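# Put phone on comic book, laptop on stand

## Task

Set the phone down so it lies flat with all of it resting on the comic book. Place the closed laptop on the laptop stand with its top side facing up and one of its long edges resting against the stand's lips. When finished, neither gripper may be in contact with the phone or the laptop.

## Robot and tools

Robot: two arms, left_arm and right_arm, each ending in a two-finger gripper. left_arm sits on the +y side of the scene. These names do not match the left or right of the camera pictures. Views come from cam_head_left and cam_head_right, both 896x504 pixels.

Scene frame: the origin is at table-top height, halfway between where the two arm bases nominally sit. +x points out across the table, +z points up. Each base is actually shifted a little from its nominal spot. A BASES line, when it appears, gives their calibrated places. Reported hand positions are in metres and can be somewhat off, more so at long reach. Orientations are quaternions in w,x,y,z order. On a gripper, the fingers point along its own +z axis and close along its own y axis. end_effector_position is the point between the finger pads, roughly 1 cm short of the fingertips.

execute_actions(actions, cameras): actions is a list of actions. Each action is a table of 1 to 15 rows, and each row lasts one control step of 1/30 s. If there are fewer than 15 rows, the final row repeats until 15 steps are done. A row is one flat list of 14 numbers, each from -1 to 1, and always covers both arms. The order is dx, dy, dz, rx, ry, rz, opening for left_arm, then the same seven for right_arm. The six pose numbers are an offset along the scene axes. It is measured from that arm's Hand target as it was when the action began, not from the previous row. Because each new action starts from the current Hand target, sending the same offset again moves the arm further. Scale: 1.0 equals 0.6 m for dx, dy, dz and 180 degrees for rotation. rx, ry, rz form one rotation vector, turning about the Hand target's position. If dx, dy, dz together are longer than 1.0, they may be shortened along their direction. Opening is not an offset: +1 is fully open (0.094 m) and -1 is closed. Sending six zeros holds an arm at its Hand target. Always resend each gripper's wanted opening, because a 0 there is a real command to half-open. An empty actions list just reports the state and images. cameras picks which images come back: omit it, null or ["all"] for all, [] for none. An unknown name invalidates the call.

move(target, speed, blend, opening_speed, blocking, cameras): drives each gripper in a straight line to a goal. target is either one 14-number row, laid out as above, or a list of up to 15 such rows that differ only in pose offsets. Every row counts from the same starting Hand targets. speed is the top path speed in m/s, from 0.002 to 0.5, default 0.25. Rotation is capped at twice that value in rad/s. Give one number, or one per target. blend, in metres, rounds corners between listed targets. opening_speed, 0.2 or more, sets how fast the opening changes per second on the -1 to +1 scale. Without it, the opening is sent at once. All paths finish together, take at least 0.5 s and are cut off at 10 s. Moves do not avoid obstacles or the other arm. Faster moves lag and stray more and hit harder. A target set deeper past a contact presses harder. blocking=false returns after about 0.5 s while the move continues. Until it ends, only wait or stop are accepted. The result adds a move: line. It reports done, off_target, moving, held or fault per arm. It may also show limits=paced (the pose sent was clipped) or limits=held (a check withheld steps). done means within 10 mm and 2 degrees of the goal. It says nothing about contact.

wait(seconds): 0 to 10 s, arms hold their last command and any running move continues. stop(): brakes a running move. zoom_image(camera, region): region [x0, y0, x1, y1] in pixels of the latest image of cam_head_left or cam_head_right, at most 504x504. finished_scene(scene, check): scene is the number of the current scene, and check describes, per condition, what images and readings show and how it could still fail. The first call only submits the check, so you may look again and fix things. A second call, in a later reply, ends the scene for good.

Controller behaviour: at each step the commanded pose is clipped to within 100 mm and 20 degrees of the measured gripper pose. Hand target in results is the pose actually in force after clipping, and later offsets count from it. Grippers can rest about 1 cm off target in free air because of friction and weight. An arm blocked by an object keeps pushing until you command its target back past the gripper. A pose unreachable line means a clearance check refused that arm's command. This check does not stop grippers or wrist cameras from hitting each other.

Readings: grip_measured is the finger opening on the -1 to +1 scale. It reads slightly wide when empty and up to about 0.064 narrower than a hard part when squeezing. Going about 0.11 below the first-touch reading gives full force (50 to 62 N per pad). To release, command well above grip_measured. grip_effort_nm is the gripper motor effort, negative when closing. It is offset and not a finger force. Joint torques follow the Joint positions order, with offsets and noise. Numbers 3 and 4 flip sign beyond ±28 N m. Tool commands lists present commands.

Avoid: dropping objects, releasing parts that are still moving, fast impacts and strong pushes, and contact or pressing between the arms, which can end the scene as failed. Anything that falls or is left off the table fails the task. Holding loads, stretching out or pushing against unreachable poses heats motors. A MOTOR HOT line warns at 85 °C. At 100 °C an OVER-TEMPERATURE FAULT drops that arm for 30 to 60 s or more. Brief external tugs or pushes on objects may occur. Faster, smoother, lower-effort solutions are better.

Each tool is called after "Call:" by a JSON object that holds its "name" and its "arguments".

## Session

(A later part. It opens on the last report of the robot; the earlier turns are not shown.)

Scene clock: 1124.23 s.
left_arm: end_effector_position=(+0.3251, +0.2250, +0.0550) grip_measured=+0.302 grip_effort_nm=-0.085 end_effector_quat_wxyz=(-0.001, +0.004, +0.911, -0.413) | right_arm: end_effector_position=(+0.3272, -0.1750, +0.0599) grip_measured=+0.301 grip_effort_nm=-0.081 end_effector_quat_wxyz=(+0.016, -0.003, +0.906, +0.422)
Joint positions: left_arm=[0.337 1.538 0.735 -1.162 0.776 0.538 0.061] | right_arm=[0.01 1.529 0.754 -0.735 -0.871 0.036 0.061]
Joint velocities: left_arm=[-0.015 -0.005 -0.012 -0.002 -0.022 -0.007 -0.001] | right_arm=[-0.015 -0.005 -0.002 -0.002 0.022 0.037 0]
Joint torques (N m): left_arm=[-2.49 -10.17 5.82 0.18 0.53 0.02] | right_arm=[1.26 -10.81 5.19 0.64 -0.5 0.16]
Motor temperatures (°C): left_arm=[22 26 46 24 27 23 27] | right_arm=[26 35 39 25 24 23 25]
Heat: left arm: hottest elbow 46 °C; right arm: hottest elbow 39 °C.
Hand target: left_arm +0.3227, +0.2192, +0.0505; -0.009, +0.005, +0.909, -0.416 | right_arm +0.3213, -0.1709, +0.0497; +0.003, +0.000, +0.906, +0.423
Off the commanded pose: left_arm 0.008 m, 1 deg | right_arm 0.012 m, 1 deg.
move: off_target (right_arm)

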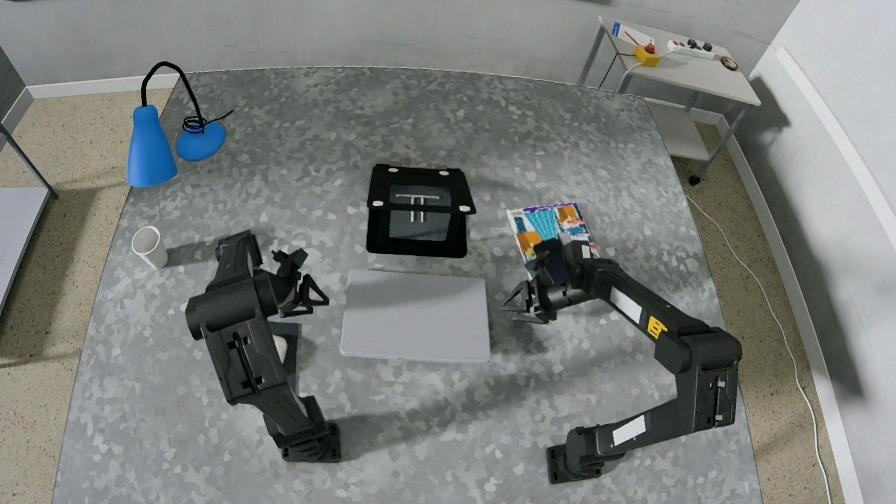

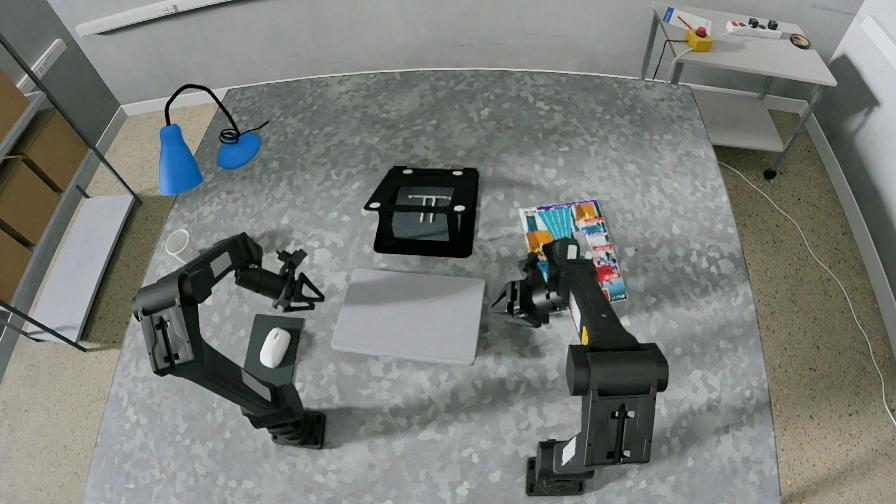

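Call:
{"name": "move", "arguments": {"target": [0,-0.03,-0.031,0,0,0,0.3,0.005,0.03,-0.036,0,0,0,0.3], "speed": 0.08}}

Call:
{"name": "zoom_image", "arguments": {"camera": "cam_head_left", "region": [250, 210, 570, 390]}}

Call:
{"name": "zoom_image", "arguments": {"camera": "cam_head_right", "region": [250, 210, 570, 390]}}

Scene clock: 1133.47 s.
left_arm: end_effector_position=(+0.3262, +0.2070, +0.0371) grip_measured=+0.302 grip_effort_nm=-0.081 end_effector_quat_wxyz=(+0.000, +0.005, +0.911, -0.413) | right_arm: end_effector_position=(+0.3307, -0.1573, +0.0392) grip_measured=+0.301 grip_effort_nm=-0.085 end_effector_quat_wxyz=(+0.016, -0.003, +0.905, +0.424)
Joint positions: left_arm=[0.281 1.558 0.696 -1.048 0.797 0.464 0.061] | right_arm=[0.059 1.58 0.734 -0.606 -0.871 0.112 0.061]
Joint velocities: left_arm=[-0.005 -0.005 0.002 0.002 0.007 -0.11 0] | right_arm=[0.005 -0.005 -0.002 0.002 -0.022 -0.051 0.001]
Joint torques (N m): left_arm=[-2.73 -10.29 5.41 0.29 0.57 -0.01] | right_arm=[1.38 -10.93 4.85 0.73 -0.38 0.15]
Motor temperatures (°C): left_arm=[22 26 44 24 27 23 27] | right_arm=[26 35 38 25 24 23 25]
Heat: left arm: hottest elbow 44 °C; right arm: hottest elbow 38 °C.
Hand target: left_arm +0.3226, +0.2010, +0.0322; -0.008, +0.005, +0.909, -0.416 | right_arm +0.3238, -0.1532, +0.0278; +0.002, +0.000, +0.906, +0.423
Off the commanded pose: left_arm 0.009 m, 1 deg | right_arm 0.014 m, 2 deg.
move: off_target (right_arm)

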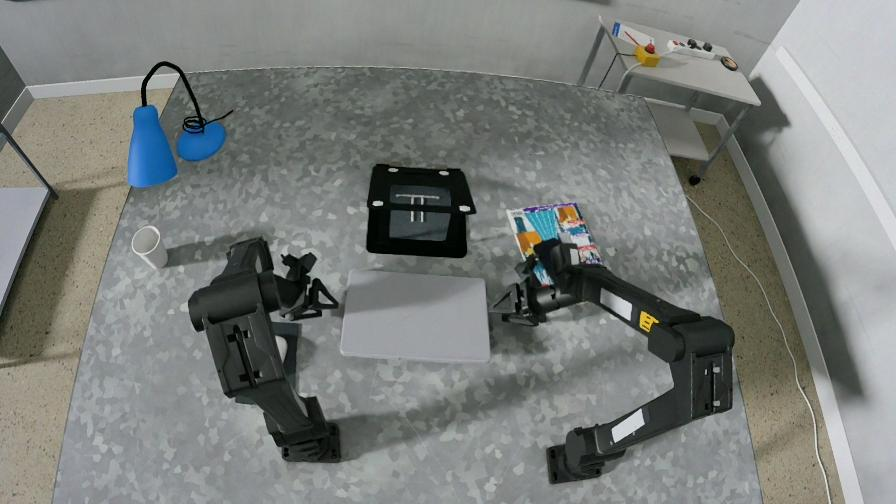

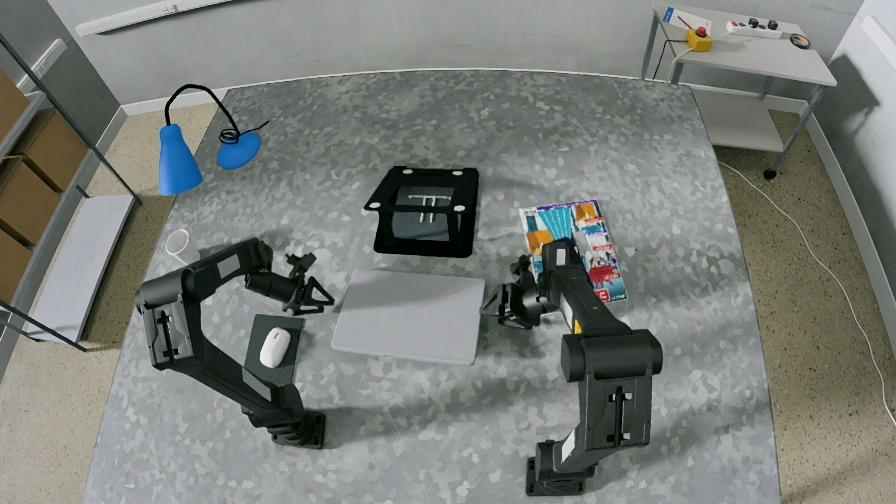

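Scaled by 1.575.

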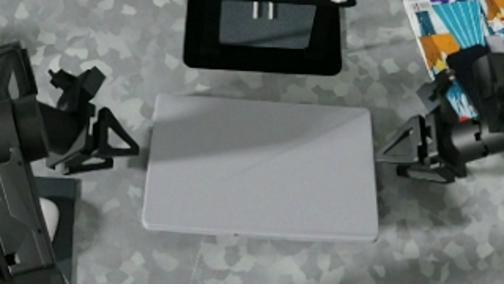

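Scaled by 1.575.

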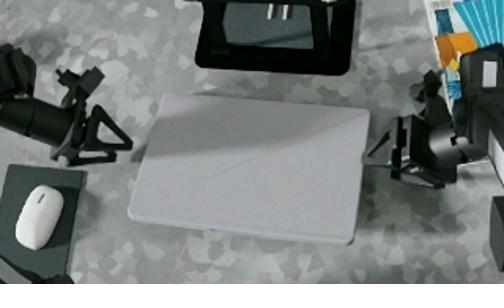

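Call:
{"name": "move", "arguments": {"target": [-0.005,-0.05,-0.012,0,0,0,0.3,-0.008,0.025,-0.015,0,0,0,0.3], "speed": 0.06, "cameras": ["cam_head_left"]}}

Call:
{"name": "zoom_image", "arguments": {"camera": "cam_head_left", "region": [250, 210, 570, 390]}}

Scene clock: 1137.07 s.
left_arm: end_effector_position=(+0.3263, +0.1782, +0.0296) grip_measured=+0.302 grip_effort_nm=-0.061 end_effector_quat_wxyz=(-0.002, -0.002, +0.908, -0.418) | right_arm: end_effector_position=(+0.3294, -0.1427, +0.0348) grip_measured=+0.301 grip_effort_nm=-0.071 end_effector_quat_wxyz=(+0.021, -0.003, +0.904, +0.426)
Joint positions: left_arm=[0.194 1.548 0.654 -0.934 0.833 0.333 0.061] | right_arm=[0.099 1.582 0.713 -0.524 -0.869 0.18 0.061]
Joint velocities: left_arm=[-0.005 0.005 -0.007 -0.007 -0.022 -0.022 -0.002] | right_arm=[0.005 -0.005 -0.007 0.007 -0.037 -0.051 0]
Joint torques (N m): left_arm=[-3.08 -11.11 4.46 0.47 0.29 -0.03] | right_arm=[1.67 -10.34 4.36 0.88 -0.27 0.19]
Motor temperatures (°C): left_arm=[22 26 43 24 27 23 27] | right_arm=[26 35 38 25 24 23 25]
Heat: left arm: hottest elbow 43 °C; right arm: hottest elbow 38 °C.
Hand target: left_arm +0.3197, +0.1712, +0.0254; -0.008, +0.005, +0.909, -0.416 | right_arm +0.3187, -0.1382, +0.0187; +0.002, +0.000, +0.906, +0.423
Off the commanded pose: left_arm 0.011 m, 1 deg | right_arm 0.020 m, 2 deg.
move: off_target (left_arm, right_arm)
Images, in order (width x height): cam_head_left 896x504.

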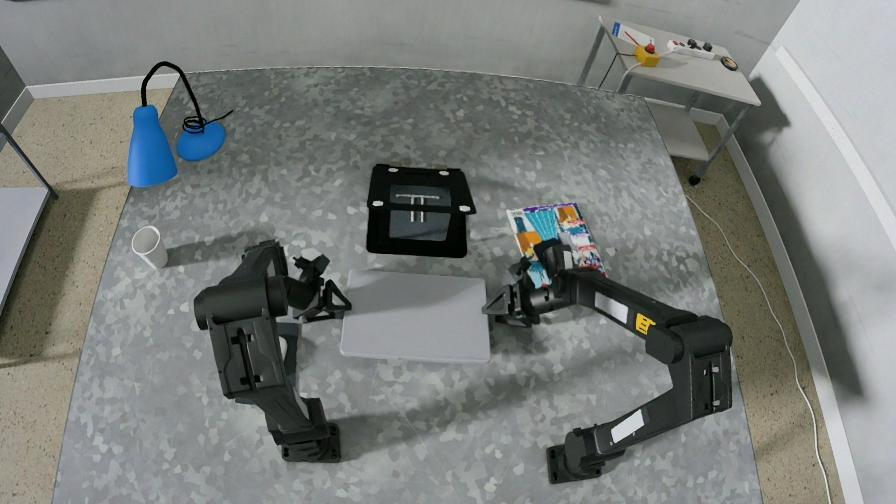

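Scaled by 1.575.

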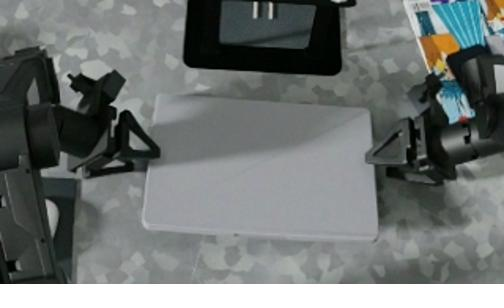

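Call:
{"name": "move", "arguments": {"target": [0.01,-0.045,0.004,0,0,0,0.3,0.01,0.03,0.01,0,0,0,0.3], "speed": 0.05, "cameras": ["cam_head_left"]}}

Call:
{"name": "zoom_image", "arguments": {"camera": "cam_head_left", "region": [250, 210, 570, 390]}}

Scene clock: 1141.47 s.
left_arm: end_effector_position=(+0.3316, +0.1503, +0.0301) grip_measured=+0.302 grip_effort_nm=-0.056 end_effector_quat_wxyz=(-0.005, -0.001, +0.909, -0.417) | right_arm: end_effector_position=(+0.3278, -0.1250, +0.0351) grip_measured=+0.301 grip_effort_nm=-0.071 end_effector_quat_wxyz=(+0.013, -0.002, +0.905, +0.426)
Joint positions: left_arm=[0.099 1.528 0.639 -0.84 0.85 0.196 0.061] | right_arm=[0.149 1.582 0.713 -0.485 -0.86 0.25 0.061]
Joint velocities: left_arm=[0.005 -0.005 -0.007 0.012 -0.037 -0.066 0] | right_arm=[-0.015 0.005 -0.007 0.002 -0.022 0.051 0]
Joint torques (N m): left_arm=[-3.02 -10.52 4.92 0.64 0.42 -0.05] | right_arm=[1.55 -10.58 5.67 0.87 -0.26 0.2]
Motor temperatures (°C): left_arm=[22 26 42 24 27 23 27] | right_arm=[26 35 38 25 24 23 25]
Heat: left arm: hottest elbow 42 °C; right arm: hottest elbow 38 °C.
Hand target: left_arm +0.3257, +0.1442, +0.0282; -0.007, +0.005, +0.909, -0.416 | right_arm +0.3249, -0.1202, +0.0243; +0.001, -0.001, +0.906, +0.423
Off the commanded pose: left_arm 0.009 m, 1 deg | right_arm 0.012 m, 1 deg.
move: off_target (right_arm)
Images, in order (width x height): cam_head_left 896x504.

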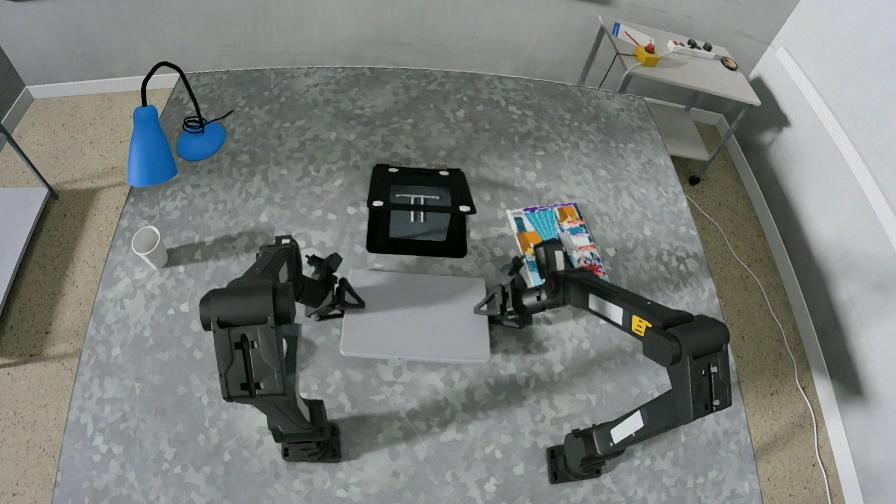

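Scaled by 1.575.

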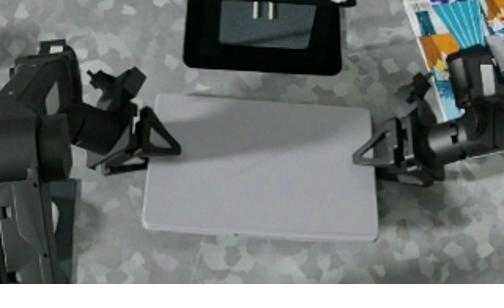

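Call:
{"name": "move", "arguments": {"target": [-0.005,-0.03,0.0,0,0,0,0.3,-0.005,0.03,0.00,0,0,0,0.3], "speed": 0.05, "cameras": ["cam_head_left"]}}

Call:
{"name": "zoom_image", "arguments": {"camera": "cam_head_left", "region": [250, 210, 570, 390]}}

Scene clock: 1144.93 s.
left_arm: end_effector_position=(+0.3297, +0.1323, +0.0303) grip_measured=+0.302 grip_effort_nm=-0.056 end_effector_quat_wxyz=(-0.003, -0.001, +0.909, -0.417) | right_arm: end_effector_position=(+0.3285, -0.1053, +0.0361) grip_measured=+0.301 grip_effort_nm=-0.066 end_effector_quat_wxyz=(+0.014, -0.004, +0.905, +0.426)
Joint positions: left_arm=[0.04 1.505 0.615 -0.768 0.857 0.107 0.061] | right_arm=[0.202 1.582 0.713 -0.426 -0.847 0.324 0.061]
Joint velocities: left_arm=[-0.015 -0.005 -0.007 0.007 -0.007 -0.066 0] | right_arm=[-0.005 -0.005 0.002 -0.007 -0.066 -0.066 -0.001]
Joint torques (N m): left_arm=[-2.49 -10.52 4.94 0.42 0.38 0] | right_arm=[1.38 -11.11 5.01 0.95 -0.32 0.15]
Motor temperatures (°C): left_arm=[22 26 42 24 27 23 27] | right_arm=[26 35 38 25 24 23 25]
Heat: left arm: hottest elbow 42 °C; right arm: hottest elbow 38 °C.
Hand target: left_arm +0.3228, +0.1264, +0.0284; -0.007, +0.004, +0.909, -0.416 | right_arm +0.3219, -0.1021, +0.0241; +0.001, -0.001, +0.906, +0.423
Off the commanded pose: left_arm 0.009 m, 1 deg | right_arm 0.014 m, 2 deg.
move: off_target (right_arm)
Images, in order (width x height): cam_head_left 896x504.

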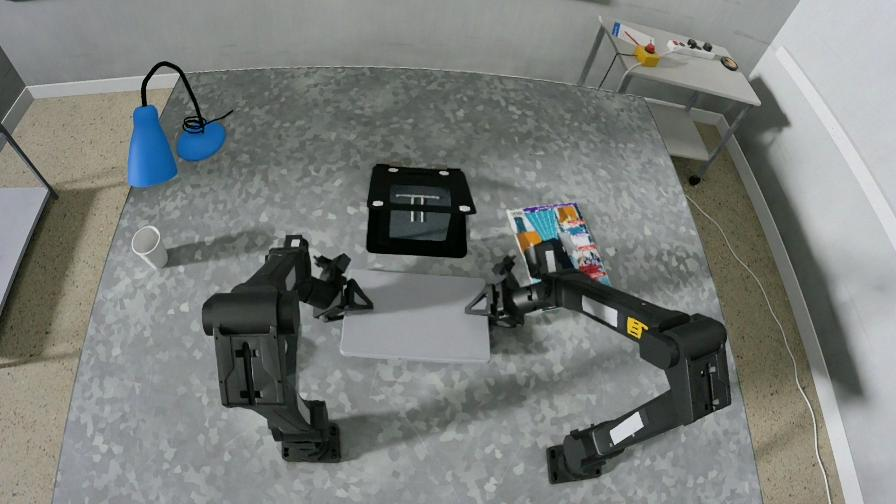

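Scaled by 1.575.

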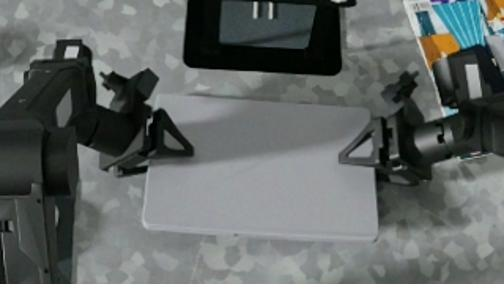

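Call:
{"name": "zoom_image", "arguments": {"camera": "cam_head_left", "region": [300, 240, 400, 360]}}

Call:
{"name": "zoom_image", "arguments": {"camera": "cam_head_left", "region": [440, 240, 540, 370]}}

Call:
{"name": "zoom_image", "arguments": {"camera": "cam_head_right", "region": [440, 240, 540, 370]}}

Call:
{"name": "zoom_image", "arguments": {"camera": "cam_head_right", "region": [290, 240, 400, 370]}}

Scaled by 4.200.

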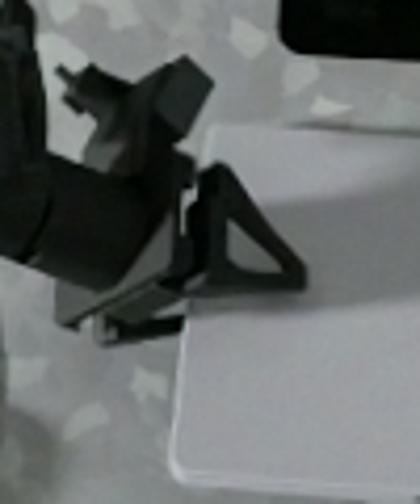

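Scaled by 3.877.

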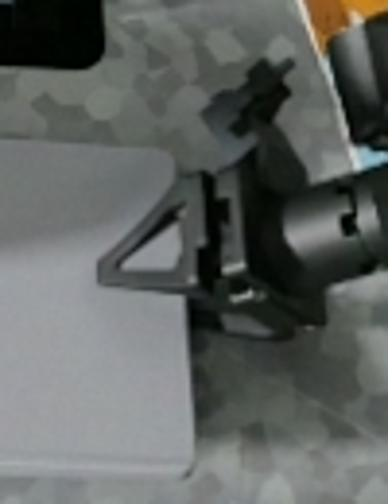

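This scene's latest camera images include none from cam_head_right. They are from: cam_head_left. cam_head_right's image comes with the result of a call that names it in "cameras".

This scene's latest camera images include none from cam_head_right. They are from: cam_head_left. cam_head_right's image comes with the result of a call that names it in "cameras".

Call:
{"name": "move", "arguments": {"target": [0.005,-0.03,0.0,0,0,0,0.3,0.00,0.03,0.00,0,0,0,0.3], "speed": 0.05}}

Call:
{"name": "zoom_image", "arguments": {"camera": "cam_head_left", "region": [300, 240, 400, 370]}}

Call:
{"name": "zoom_image", "arguments": {"camera": "cam_head_left", "region": [440, 240, 540, 370]}}

Call:
{"name": "zoom_image", "arguments": {"camera": "cam_head_right", "region": [440, 240, 540, 370]}}

Call:
{"name": "zoom_image", "arguments": {"camera": "cam_head_right", "region": [290, 240, 400, 370]}}

Scene clock: 1153.90 s.
left_arm: end_effector_position=(+0.3337, +0.1275, +0.0305) grip_measured=+0.302 grip_effort_nm=-0.061 end_effector_quat_wxyz=(-0.003, -0.026, +0.911, -0.412) | right_arm: end_effector_position=(+0.3316, -0.0991, +0.0356) grip_measured=+0.301 grip_effort_nm=-0.066 end_effector_quat_wxyz=(+0.012, +0.017, +0.907, +0.422)
Joint positions: left_arm=[0.019 1.489 0.605 -0.716 0.848 0.004 0.061] | right_arm=[0.221 1.582 0.713 -0.392 -0.828 0.402 0.061]
Joint velocities: left_arm=[-0.005 -0.005 -0.012 -0.007 0.037 0.007 0.001] | right_arm=[-0.005 -0.015 -0.007 0.007 -0.051 -0.037 -0.001]
Joint torques (N m): left_arm=[-5.19 -10.29 5.22 1.22 0.82 0.09] | right_arm=[3.31 -10.75 5.11 1.61 -0.52 0.08]
Motor temperatures (°C): left_arm=[22 26 40 24 27 23 27] | right_arm=[26 35 37 25 24 23 25]
Heat: left arm: hottest elbow 40 °C; right arm: hottest elbow 37 °C.
Hand target: left_arm +0.3258, +0.1084, +0.0287; -0.006, +0.004, +0.909, -0.416 | right_arm +0.3219, -0.0842, +0.0239; +0.001, -0.001, +0.906, +0.422
Off the commanded pose: left_arm 0.021 m, 4 deg | right_arm 0.021 m, 2 deg.
move: off_target (left_arm, right_arm)

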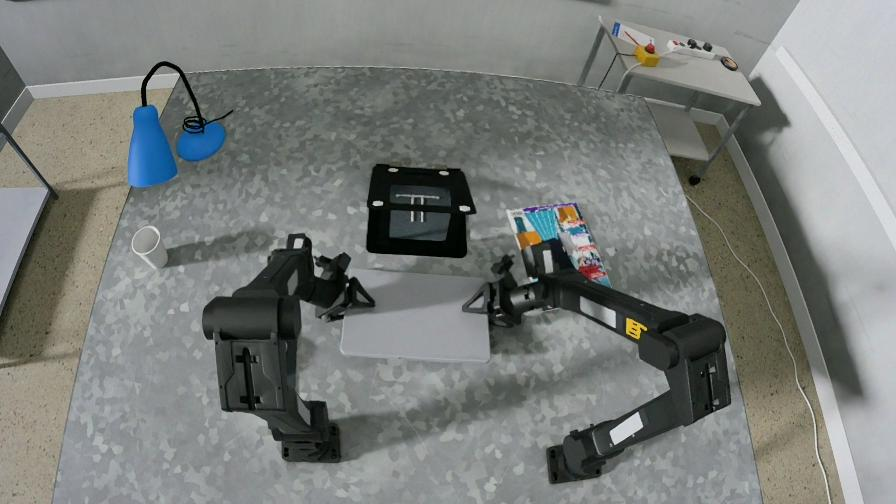

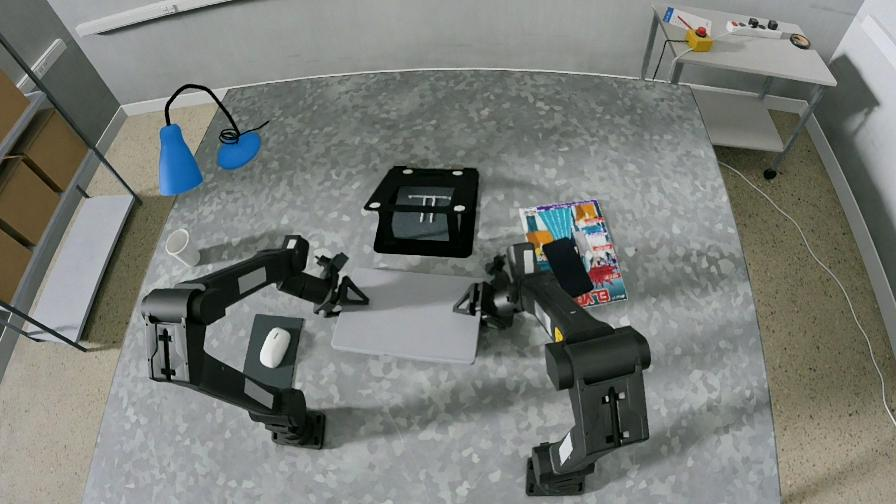

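Scaled by 3.877.

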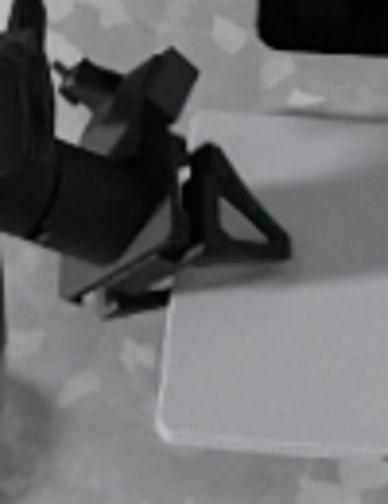

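Scaled by 3.877.

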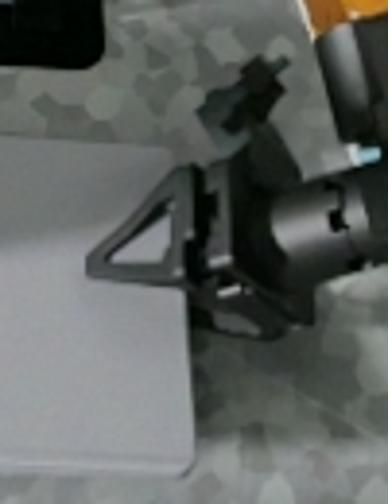

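Scaled by 3.877.

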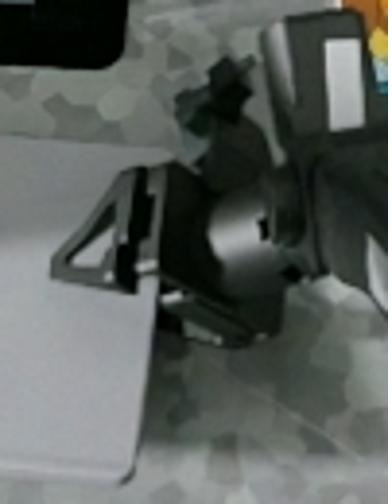

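Scaled by 3.877.

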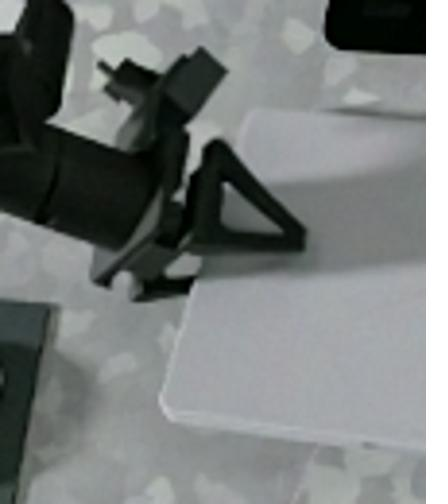

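Call:
{"name": "move", "arguments": {"target": [0,0,0.0,0,0,0,-0.3,0.00,0.0,0.00,0,0,0,-0.3], "speed": 0.05, "opening_speed": 0.5}}

Call:
{"name": "zoom_image", "arguments": {"camera": "cam_head_left", "region": [300, 240, 400, 370]}}

Call:
{"name": "zoom_image", "arguments": {"camera": "cam_head_left", "region": [440, 240, 540, 370]}}

Scene clock: 1160.87 s.
left_arm: end_effector_position=(+0.3354, +0.1302, +0.0267) grip_measured=-0.122 grip_effort_nm=-0.974 end_effector_quat_wxyz=(+0.005, -0.023, +0.915, -0.403) | right_arm: end_effector_position=(+0.3296, -0.1046, +0.0287) grip_measured=-0.186 grip_effort_nm=-1.013 end_effector_quat_wxyz=(+0.006, +0.034, +0.909, +0.416)
Joint positions: left_arm=[0.021 1.489 0.6 -0.693 0.829 0.004 0.041] | right_arm=[0.212 1.589 0.703 -0.387 -0.817 0.423 0.038]
Joint velocities: left_arm=[-0.005 -0.015 0.002 0.007 0.022 0.007 0] | right_arm=[0.015 -0.005 0.002 0.007 -0.037 0.022 -0.001]
Joint torques (N m): left_arm=[-5.48 -9.88 5.75 0.4 1.57 0.08] | right_arm=[3.84 -11.69 5.74 1.44 -0.9 -0.16]
Motor temperatures (°C): left_arm=[22 27 40 24 27 23 27] | right_arm=[26 35 37 25 24 23 25]
Heat: left arm: hottest elbow 40 °C; right arm: hottest elbow 37 °C.
Hand target: left_arm +0.3257, +0.1084, +0.0286; -0.006, +0.004, +0.909, -0.416 | right_arm +0.3220, -0.0842, +0.0239; +0.001, -0.001, +0.906, +0.422
Off the commanded pose: left_arm 0.024 m, 4 deg | right_arm 0.022 m, 4 deg.
move: off_target (left_arm, right_arm)

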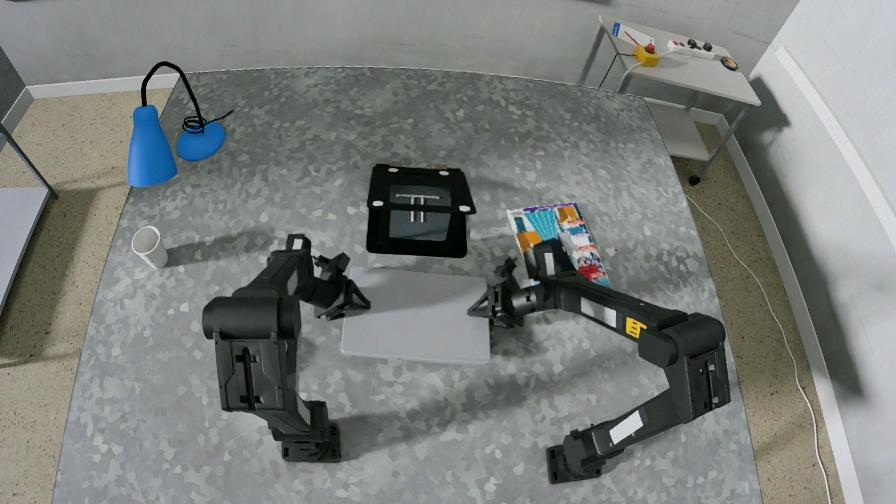

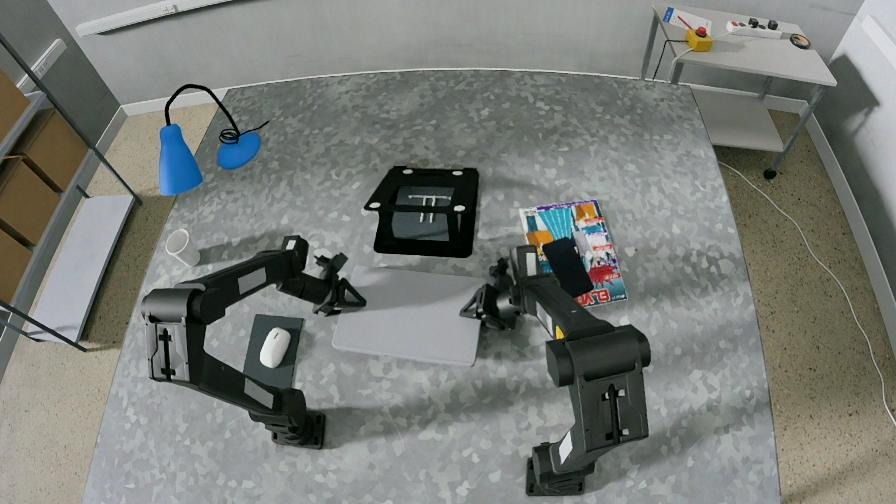

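Scaled by 3.877.

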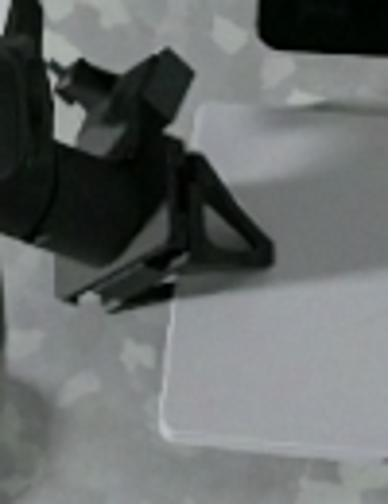

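Scaled by 3.877.

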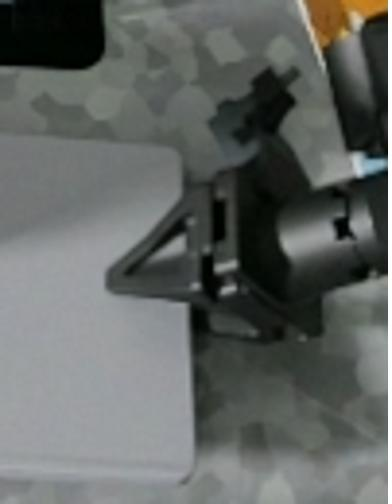

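Call:
{"name": "move", "arguments": {"target": [0,0,0.08,0,0,0,-0.4,0.00,0.0,0.09,0,0,0,-0.45], "speed": 0.05}}

Call:
{"name": "zoom_image", "arguments": {"camera": "cam_head_left", "region": [300, 210, 540, 390]}}

Call:
{"name": "zoom_image", "arguments": {"camera": "cam_head_right", "region": [300, 210, 540, 390]}}

Scene clock: 1164.70 s.
left_arm: end_effector_position=(+0.3151, +0.1290, +0.0491) grip_measured=-0.162 grip_effort_nm=-1.004 end_effector_quat_wxyz=(-0.025, -0.036, +0.913, -0.406) | right_arm: end_effector_position=(+0.3096, -0.1078, +0.0479) grip_measured=-0.189 grip_effort_nm=-1.038 end_effector_quat_wxyz=(-0.028, +0.047, +0.909, +0.413)
Joint positions: left_arm=[0.022 1.412 0.6 -0.839 0.835 0.009 0.039] | right_arm=[0.211 1.522 0.703 -0.529 -0.83 0.419 0.038]
Joint velocities: left_arm=[0.005 -0.015 -0.012 -0.022 0.051 0.022 -0.001] | right_arm=[0.005 -0.015 -0.012 0.002 -0.066 -0.007 0.001]
Joint torques (N m): left_arm=[-5.36 -13.51 10.56 -0.58 1.45 0.03] | right_arm=[4.19 -15.68 9.35 0.23 -0.51 -0.04]
Motor temperatures (°C): left_arm=[23 27 39 24 28 23 27] | right_arm=[26 35 37 25 24 23 25]
Heat: left arm: hottest elbow 39 °C; right arm: hottest elbow 37 °C.
Hand target: left_arm +0.3259, +0.1088, +0.0762; -0.007, +0.004, +0.909, -0.416 | right_arm +0.3228, -0.0834, +0.0780; +0.001, -0.001, +0.906, +0.422
Off the commanded pose: left_arm 0.036 m, 5 deg | right_arm 0.040 m, 7 deg.
move: off_target (left_arm, right_arm)

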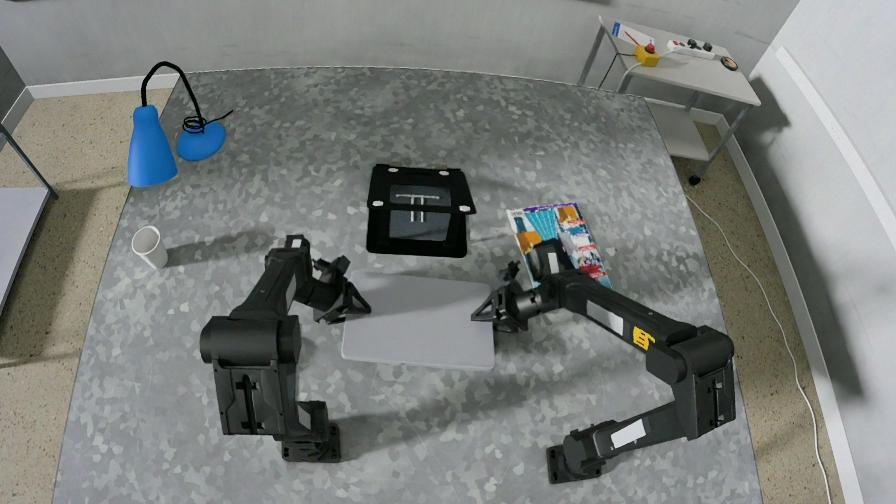

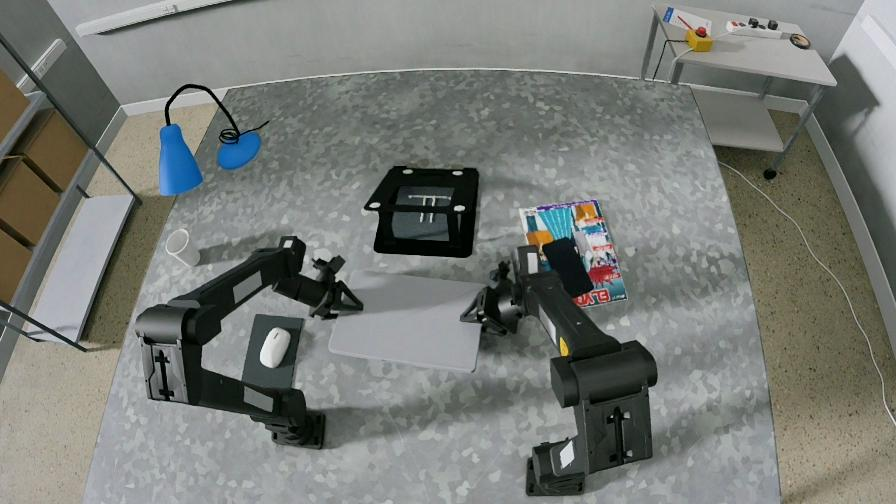

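Scaled by 2.100.

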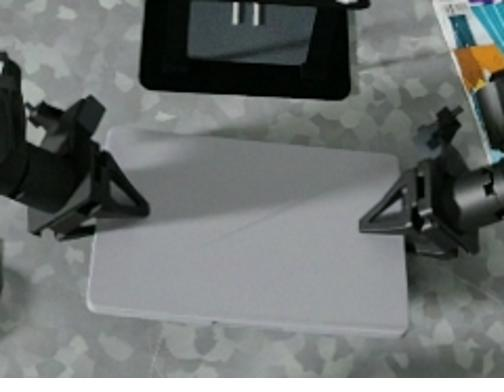

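Scaled by 2.100.

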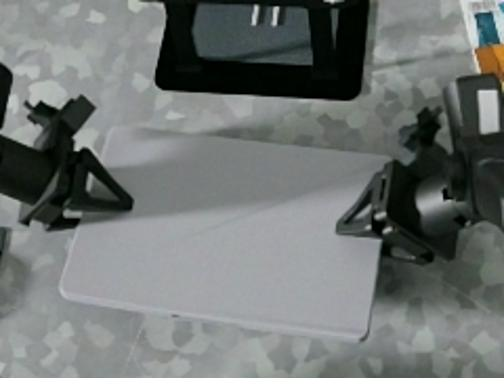

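Call:
{"name": "move", "arguments": {"target": [0.03,0,0.1,0,0,0,-0.4,0.03,0.0,0.1,0,0,0,-0.45], "speed": 0.06}}

Call:
{"name": "zoom_image", "arguments": {"camera": "cam_head_left", "region": [300, 210, 540, 390]}}

Call:
{"name": "zoom_image", "arguments": {"camera": "cam_head_right", "region": [300, 210, 540, 390]}}

Scene clock: 1170.07 s.
left_arm: end_effector_position=(+0.3158, +0.1286, +0.0927) grip_measured=-0.167 grip_effort_nm=-1.009 end_effector_quat_wxyz=(-0.046, -0.045, +0.911, -0.408) | right_arm: end_effector_position=(+0.3104, -0.1083, +0.0928) grip_measured=-0.189 grip_effort_nm=-1.038 end_effector_quat_wxyz=(-0.049, +0.055, +0.909, +0.409)
Joint positions: left_arm=[0.022 1.335 0.674 -1.037 0.838 0.009 0.039] | right_arm=[0.208 1.443 0.779 -0.733 -0.836 0.412 0.038]
Joint velocities: left_arm=[-0.015 -0.005 -0.007 -0.017 -0.037 -0.022 -0.001] | right_arm=[-0.005 0.005 0.002 -0.027 -0.037 0.022 0]
Joint torques (N m): left_arm=[-6.3 -13.39 16.29 -0.64 1.34 0.1] | right_arm=[3.72 -14.97 13.52 0.21 -0.41 -0.11]
Motor temperatures (°C): left_arm=[23 27 39 24 29 23 27] | right_arm=[26 35 37 25 24 23 26]
Heat: left arm: hottest elbow 39 °C; right arm: hottest elbow 37 °C.
Hand target: left_arm +0.3441, +0.1092, +0.1360; -0.007, +0.004, +0.909, -0.416 | right_arm +0.3418, -0.0825, +0.1377; +0.001, -0.001, +0.906, +0.423
Off the commanded pose: left_arm 0.055 m, 7 deg | right_arm 0.060 m, 9 deg.
move: off_target (left_arm, right_arm)

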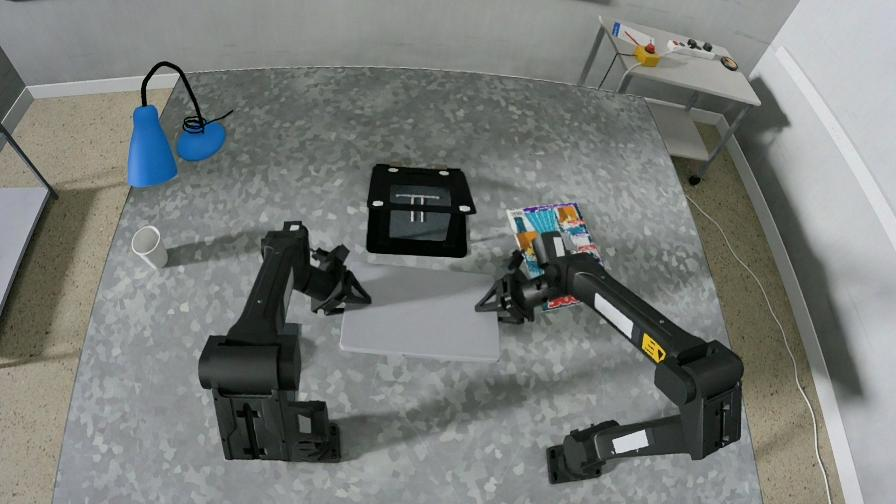

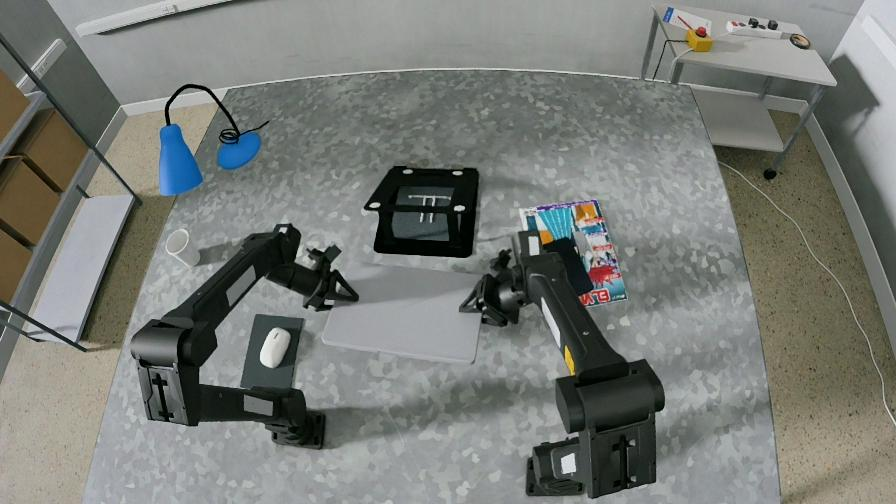

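Scaled by 2.100.

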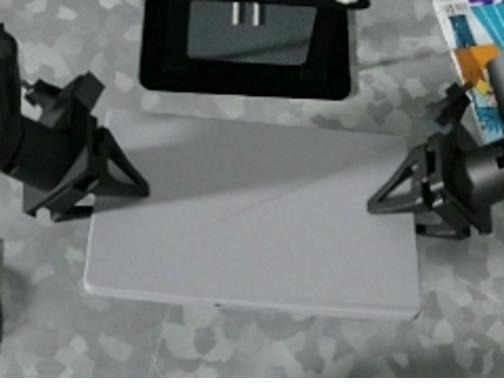

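Scaled by 2.100.

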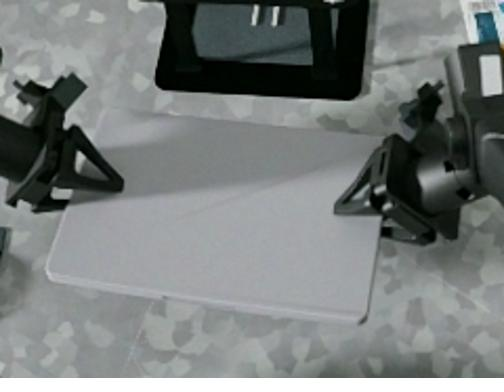

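Call:
{"name": "move", "arguments": {"target": [0.05,0,0.1,0,0,0,-0.4,0.05,0.0,0.1,0,0,0,-0.45], "speed": 0.06, "cameras": ["cam_head_left"]}}

Call:
{"name": "zoom_image", "arguments": {"camera": "cam_head_left", "region": [300, 180, 540, 390]}}

Scene clock: 1177.17 s.
left_arm: end_effector_position=(+0.3503, +0.1298, +0.1513) grip_measured=-0.173 grip_effort_nm=-0.999 end_effector_quat_wxyz=(-0.043, -0.044, +0.910, -0.410) | right_arm: end_effector_position=(+0.3447, -0.1066, +0.1525) grip_measured=-0.189 grip_effort_nm=-1.038 end_effector_quat_wxyz=(-0.045, +0.053, +0.909, +0.410)
Joint positions: left_arm=[0.022 1.325 0.846 -1.213 0.844 0.009 0.039] | right_arm=[0.193 1.43 0.951 -0.925 -0.839 0.389 0.038]
Joint velocities: left_arm=[-0.005 0.005 -0.012 -0.007 -0.051 -0.037 0] | right_arm=[-0.015 -0.015 0.007 0.002 0.022 -0.022 0]
Joint torques (N m): left_arm=[-5.48 -12.63 17.74 -0.94 1.16 0.11] | right_arm=[3.37 -14.51 14.79 0.18 -0.5 -0.14]
Motor temperatures (°C): left_arm=[23 27 40 24 29 23 28] | right_arm=[26 35 39 25 24 23 26]
Heat: left arm: hottest elbow 40 °C; right arm: hottest elbow 39 °C.
Hand target: left_arm +0.3742, +0.1095, +0.1959; -0.006, +0.004, +0.909, -0.416 | right_arm +0.3728, -0.0819, +0.1973; +0.001, -0.001, +0.906, +0.423
Off the commanded pose: left_arm 0.055 m, 7 deg | right_arm 0.058 m, 8 deg.
move: off_target (left_arm, right_arm)
Images, in order (width x height): cam_head_left 896x504.

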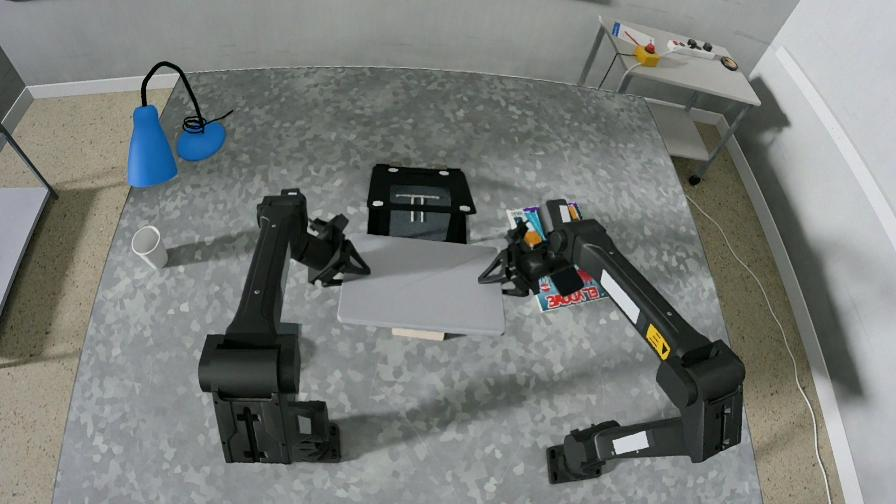

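Scaled by 2.100.

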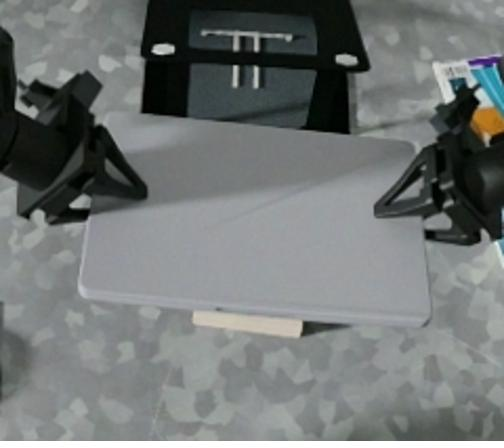

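Call:
{"name": "move", "arguments": {"target": [0.15,0.03,0.07,0,0,0,-0.4,0.15,0.03,0.07,0,0,0,-0.45], "speed": 0.08}}

Call:
{"name": "zoom_image", "arguments": {"camera": "cam_head_left", "region": [300, 150, 540, 360]}}

Call:
{"name": "zoom_image", "arguments": {"camera": "cam_head_right", "region": [300, 150, 540, 360]}}

Scene clock: 1187.67 s.
left_arm: end_effector_position=(+0.4421, +0.1433, +0.1916) grip_measured=-0.182 grip_effort_nm=-0.994 end_effector_quat_wxyz=(-0.047, -0.043, +0.909, -0.413) | right_arm: end_effector_position=(+0.4363, -0.0909, +0.1935) grip_measured=-0.189 grip_effort_nm=-1.038 end_effector_quat_wxyz=(-0.044, +0.052, +0.909, +0.412)
Joint positions: left_arm=[0.045 1.528 1.167 -1.369 0.846 0.05 0.038] | right_arm=[0.187 1.618 1.281 -1.071 -0.842 0.38 0.038]
Joint velocities: left_arm=[0.015 -0.005 -0.007 0.007 0.037 -0.007 -0.001] | right_arm=[-0.015 -0.015 -0.002 -0.017 -0.007 -0.081 0]
Joint torques (N m): left_arm=[-4.37 -16.44 18.63 -1.01 0.88 0.31] | right_arm=[3.25 -17.26 15.99 0.31 -0.43 -0.17]
Motor temperatures (°C): left_arm=[23 27 43 24 29 23 28] | right_arm=[26 36 44 25 24 23 26]
Heat: left arm: hottest elbow 43 °C; right arm: hottest elbow 44 °C.
Hand target: left_arm +0.4644, +0.1271, +0.2379; -0.007, +0.004, +0.909, -0.416 | right_arm +0.4637, -0.0644, +0.2372; +0.001, -0.001, +0.906, +0.423
Off the commanded pose: left_arm 0.054 m, 7 deg | right_arm 0.059 m, 8 deg.
move: off_target (left_arm, right_arm)

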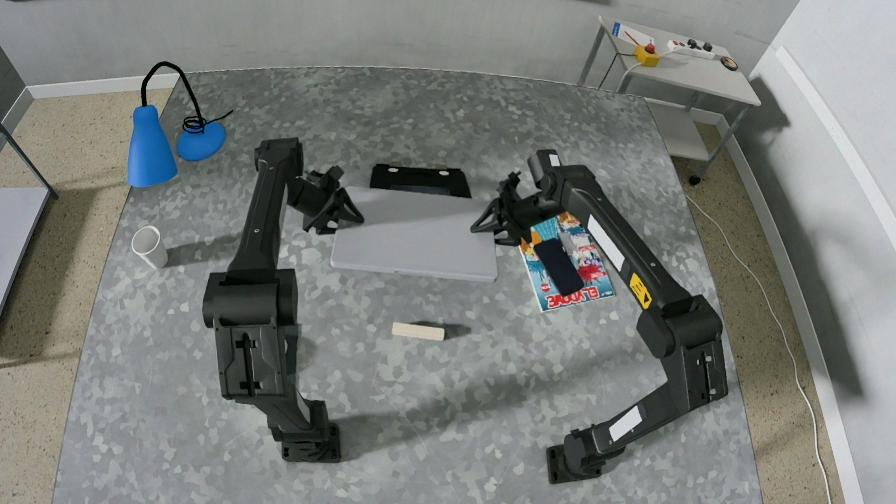

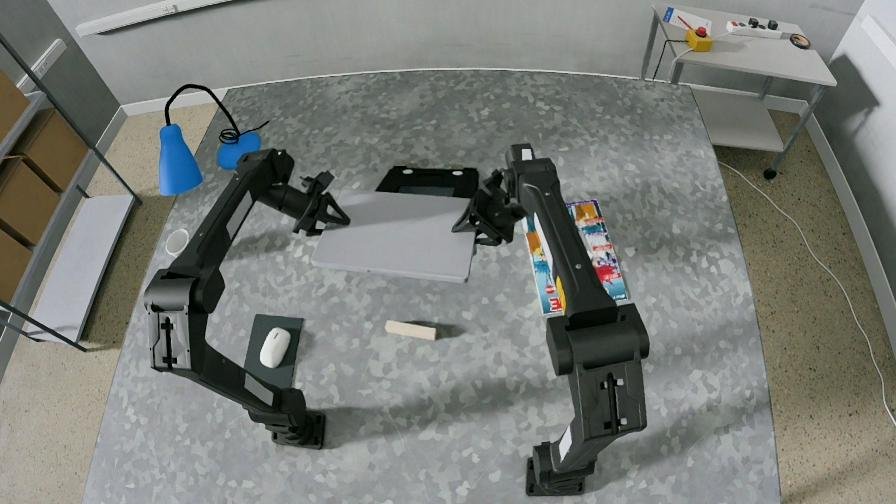

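Scaled by 2.100.

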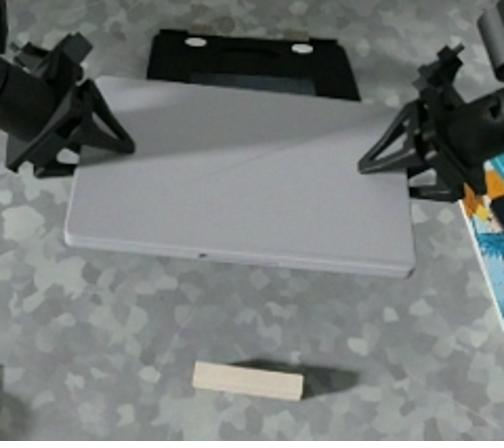

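Scaled by 2.100.

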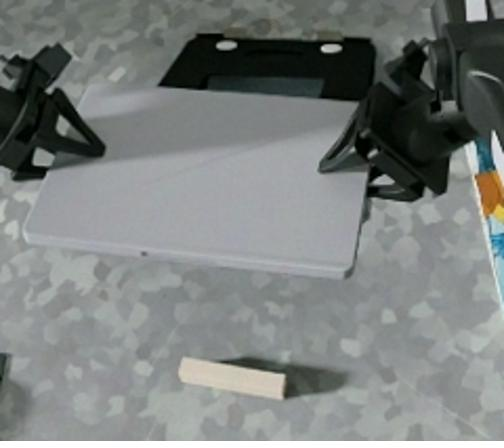

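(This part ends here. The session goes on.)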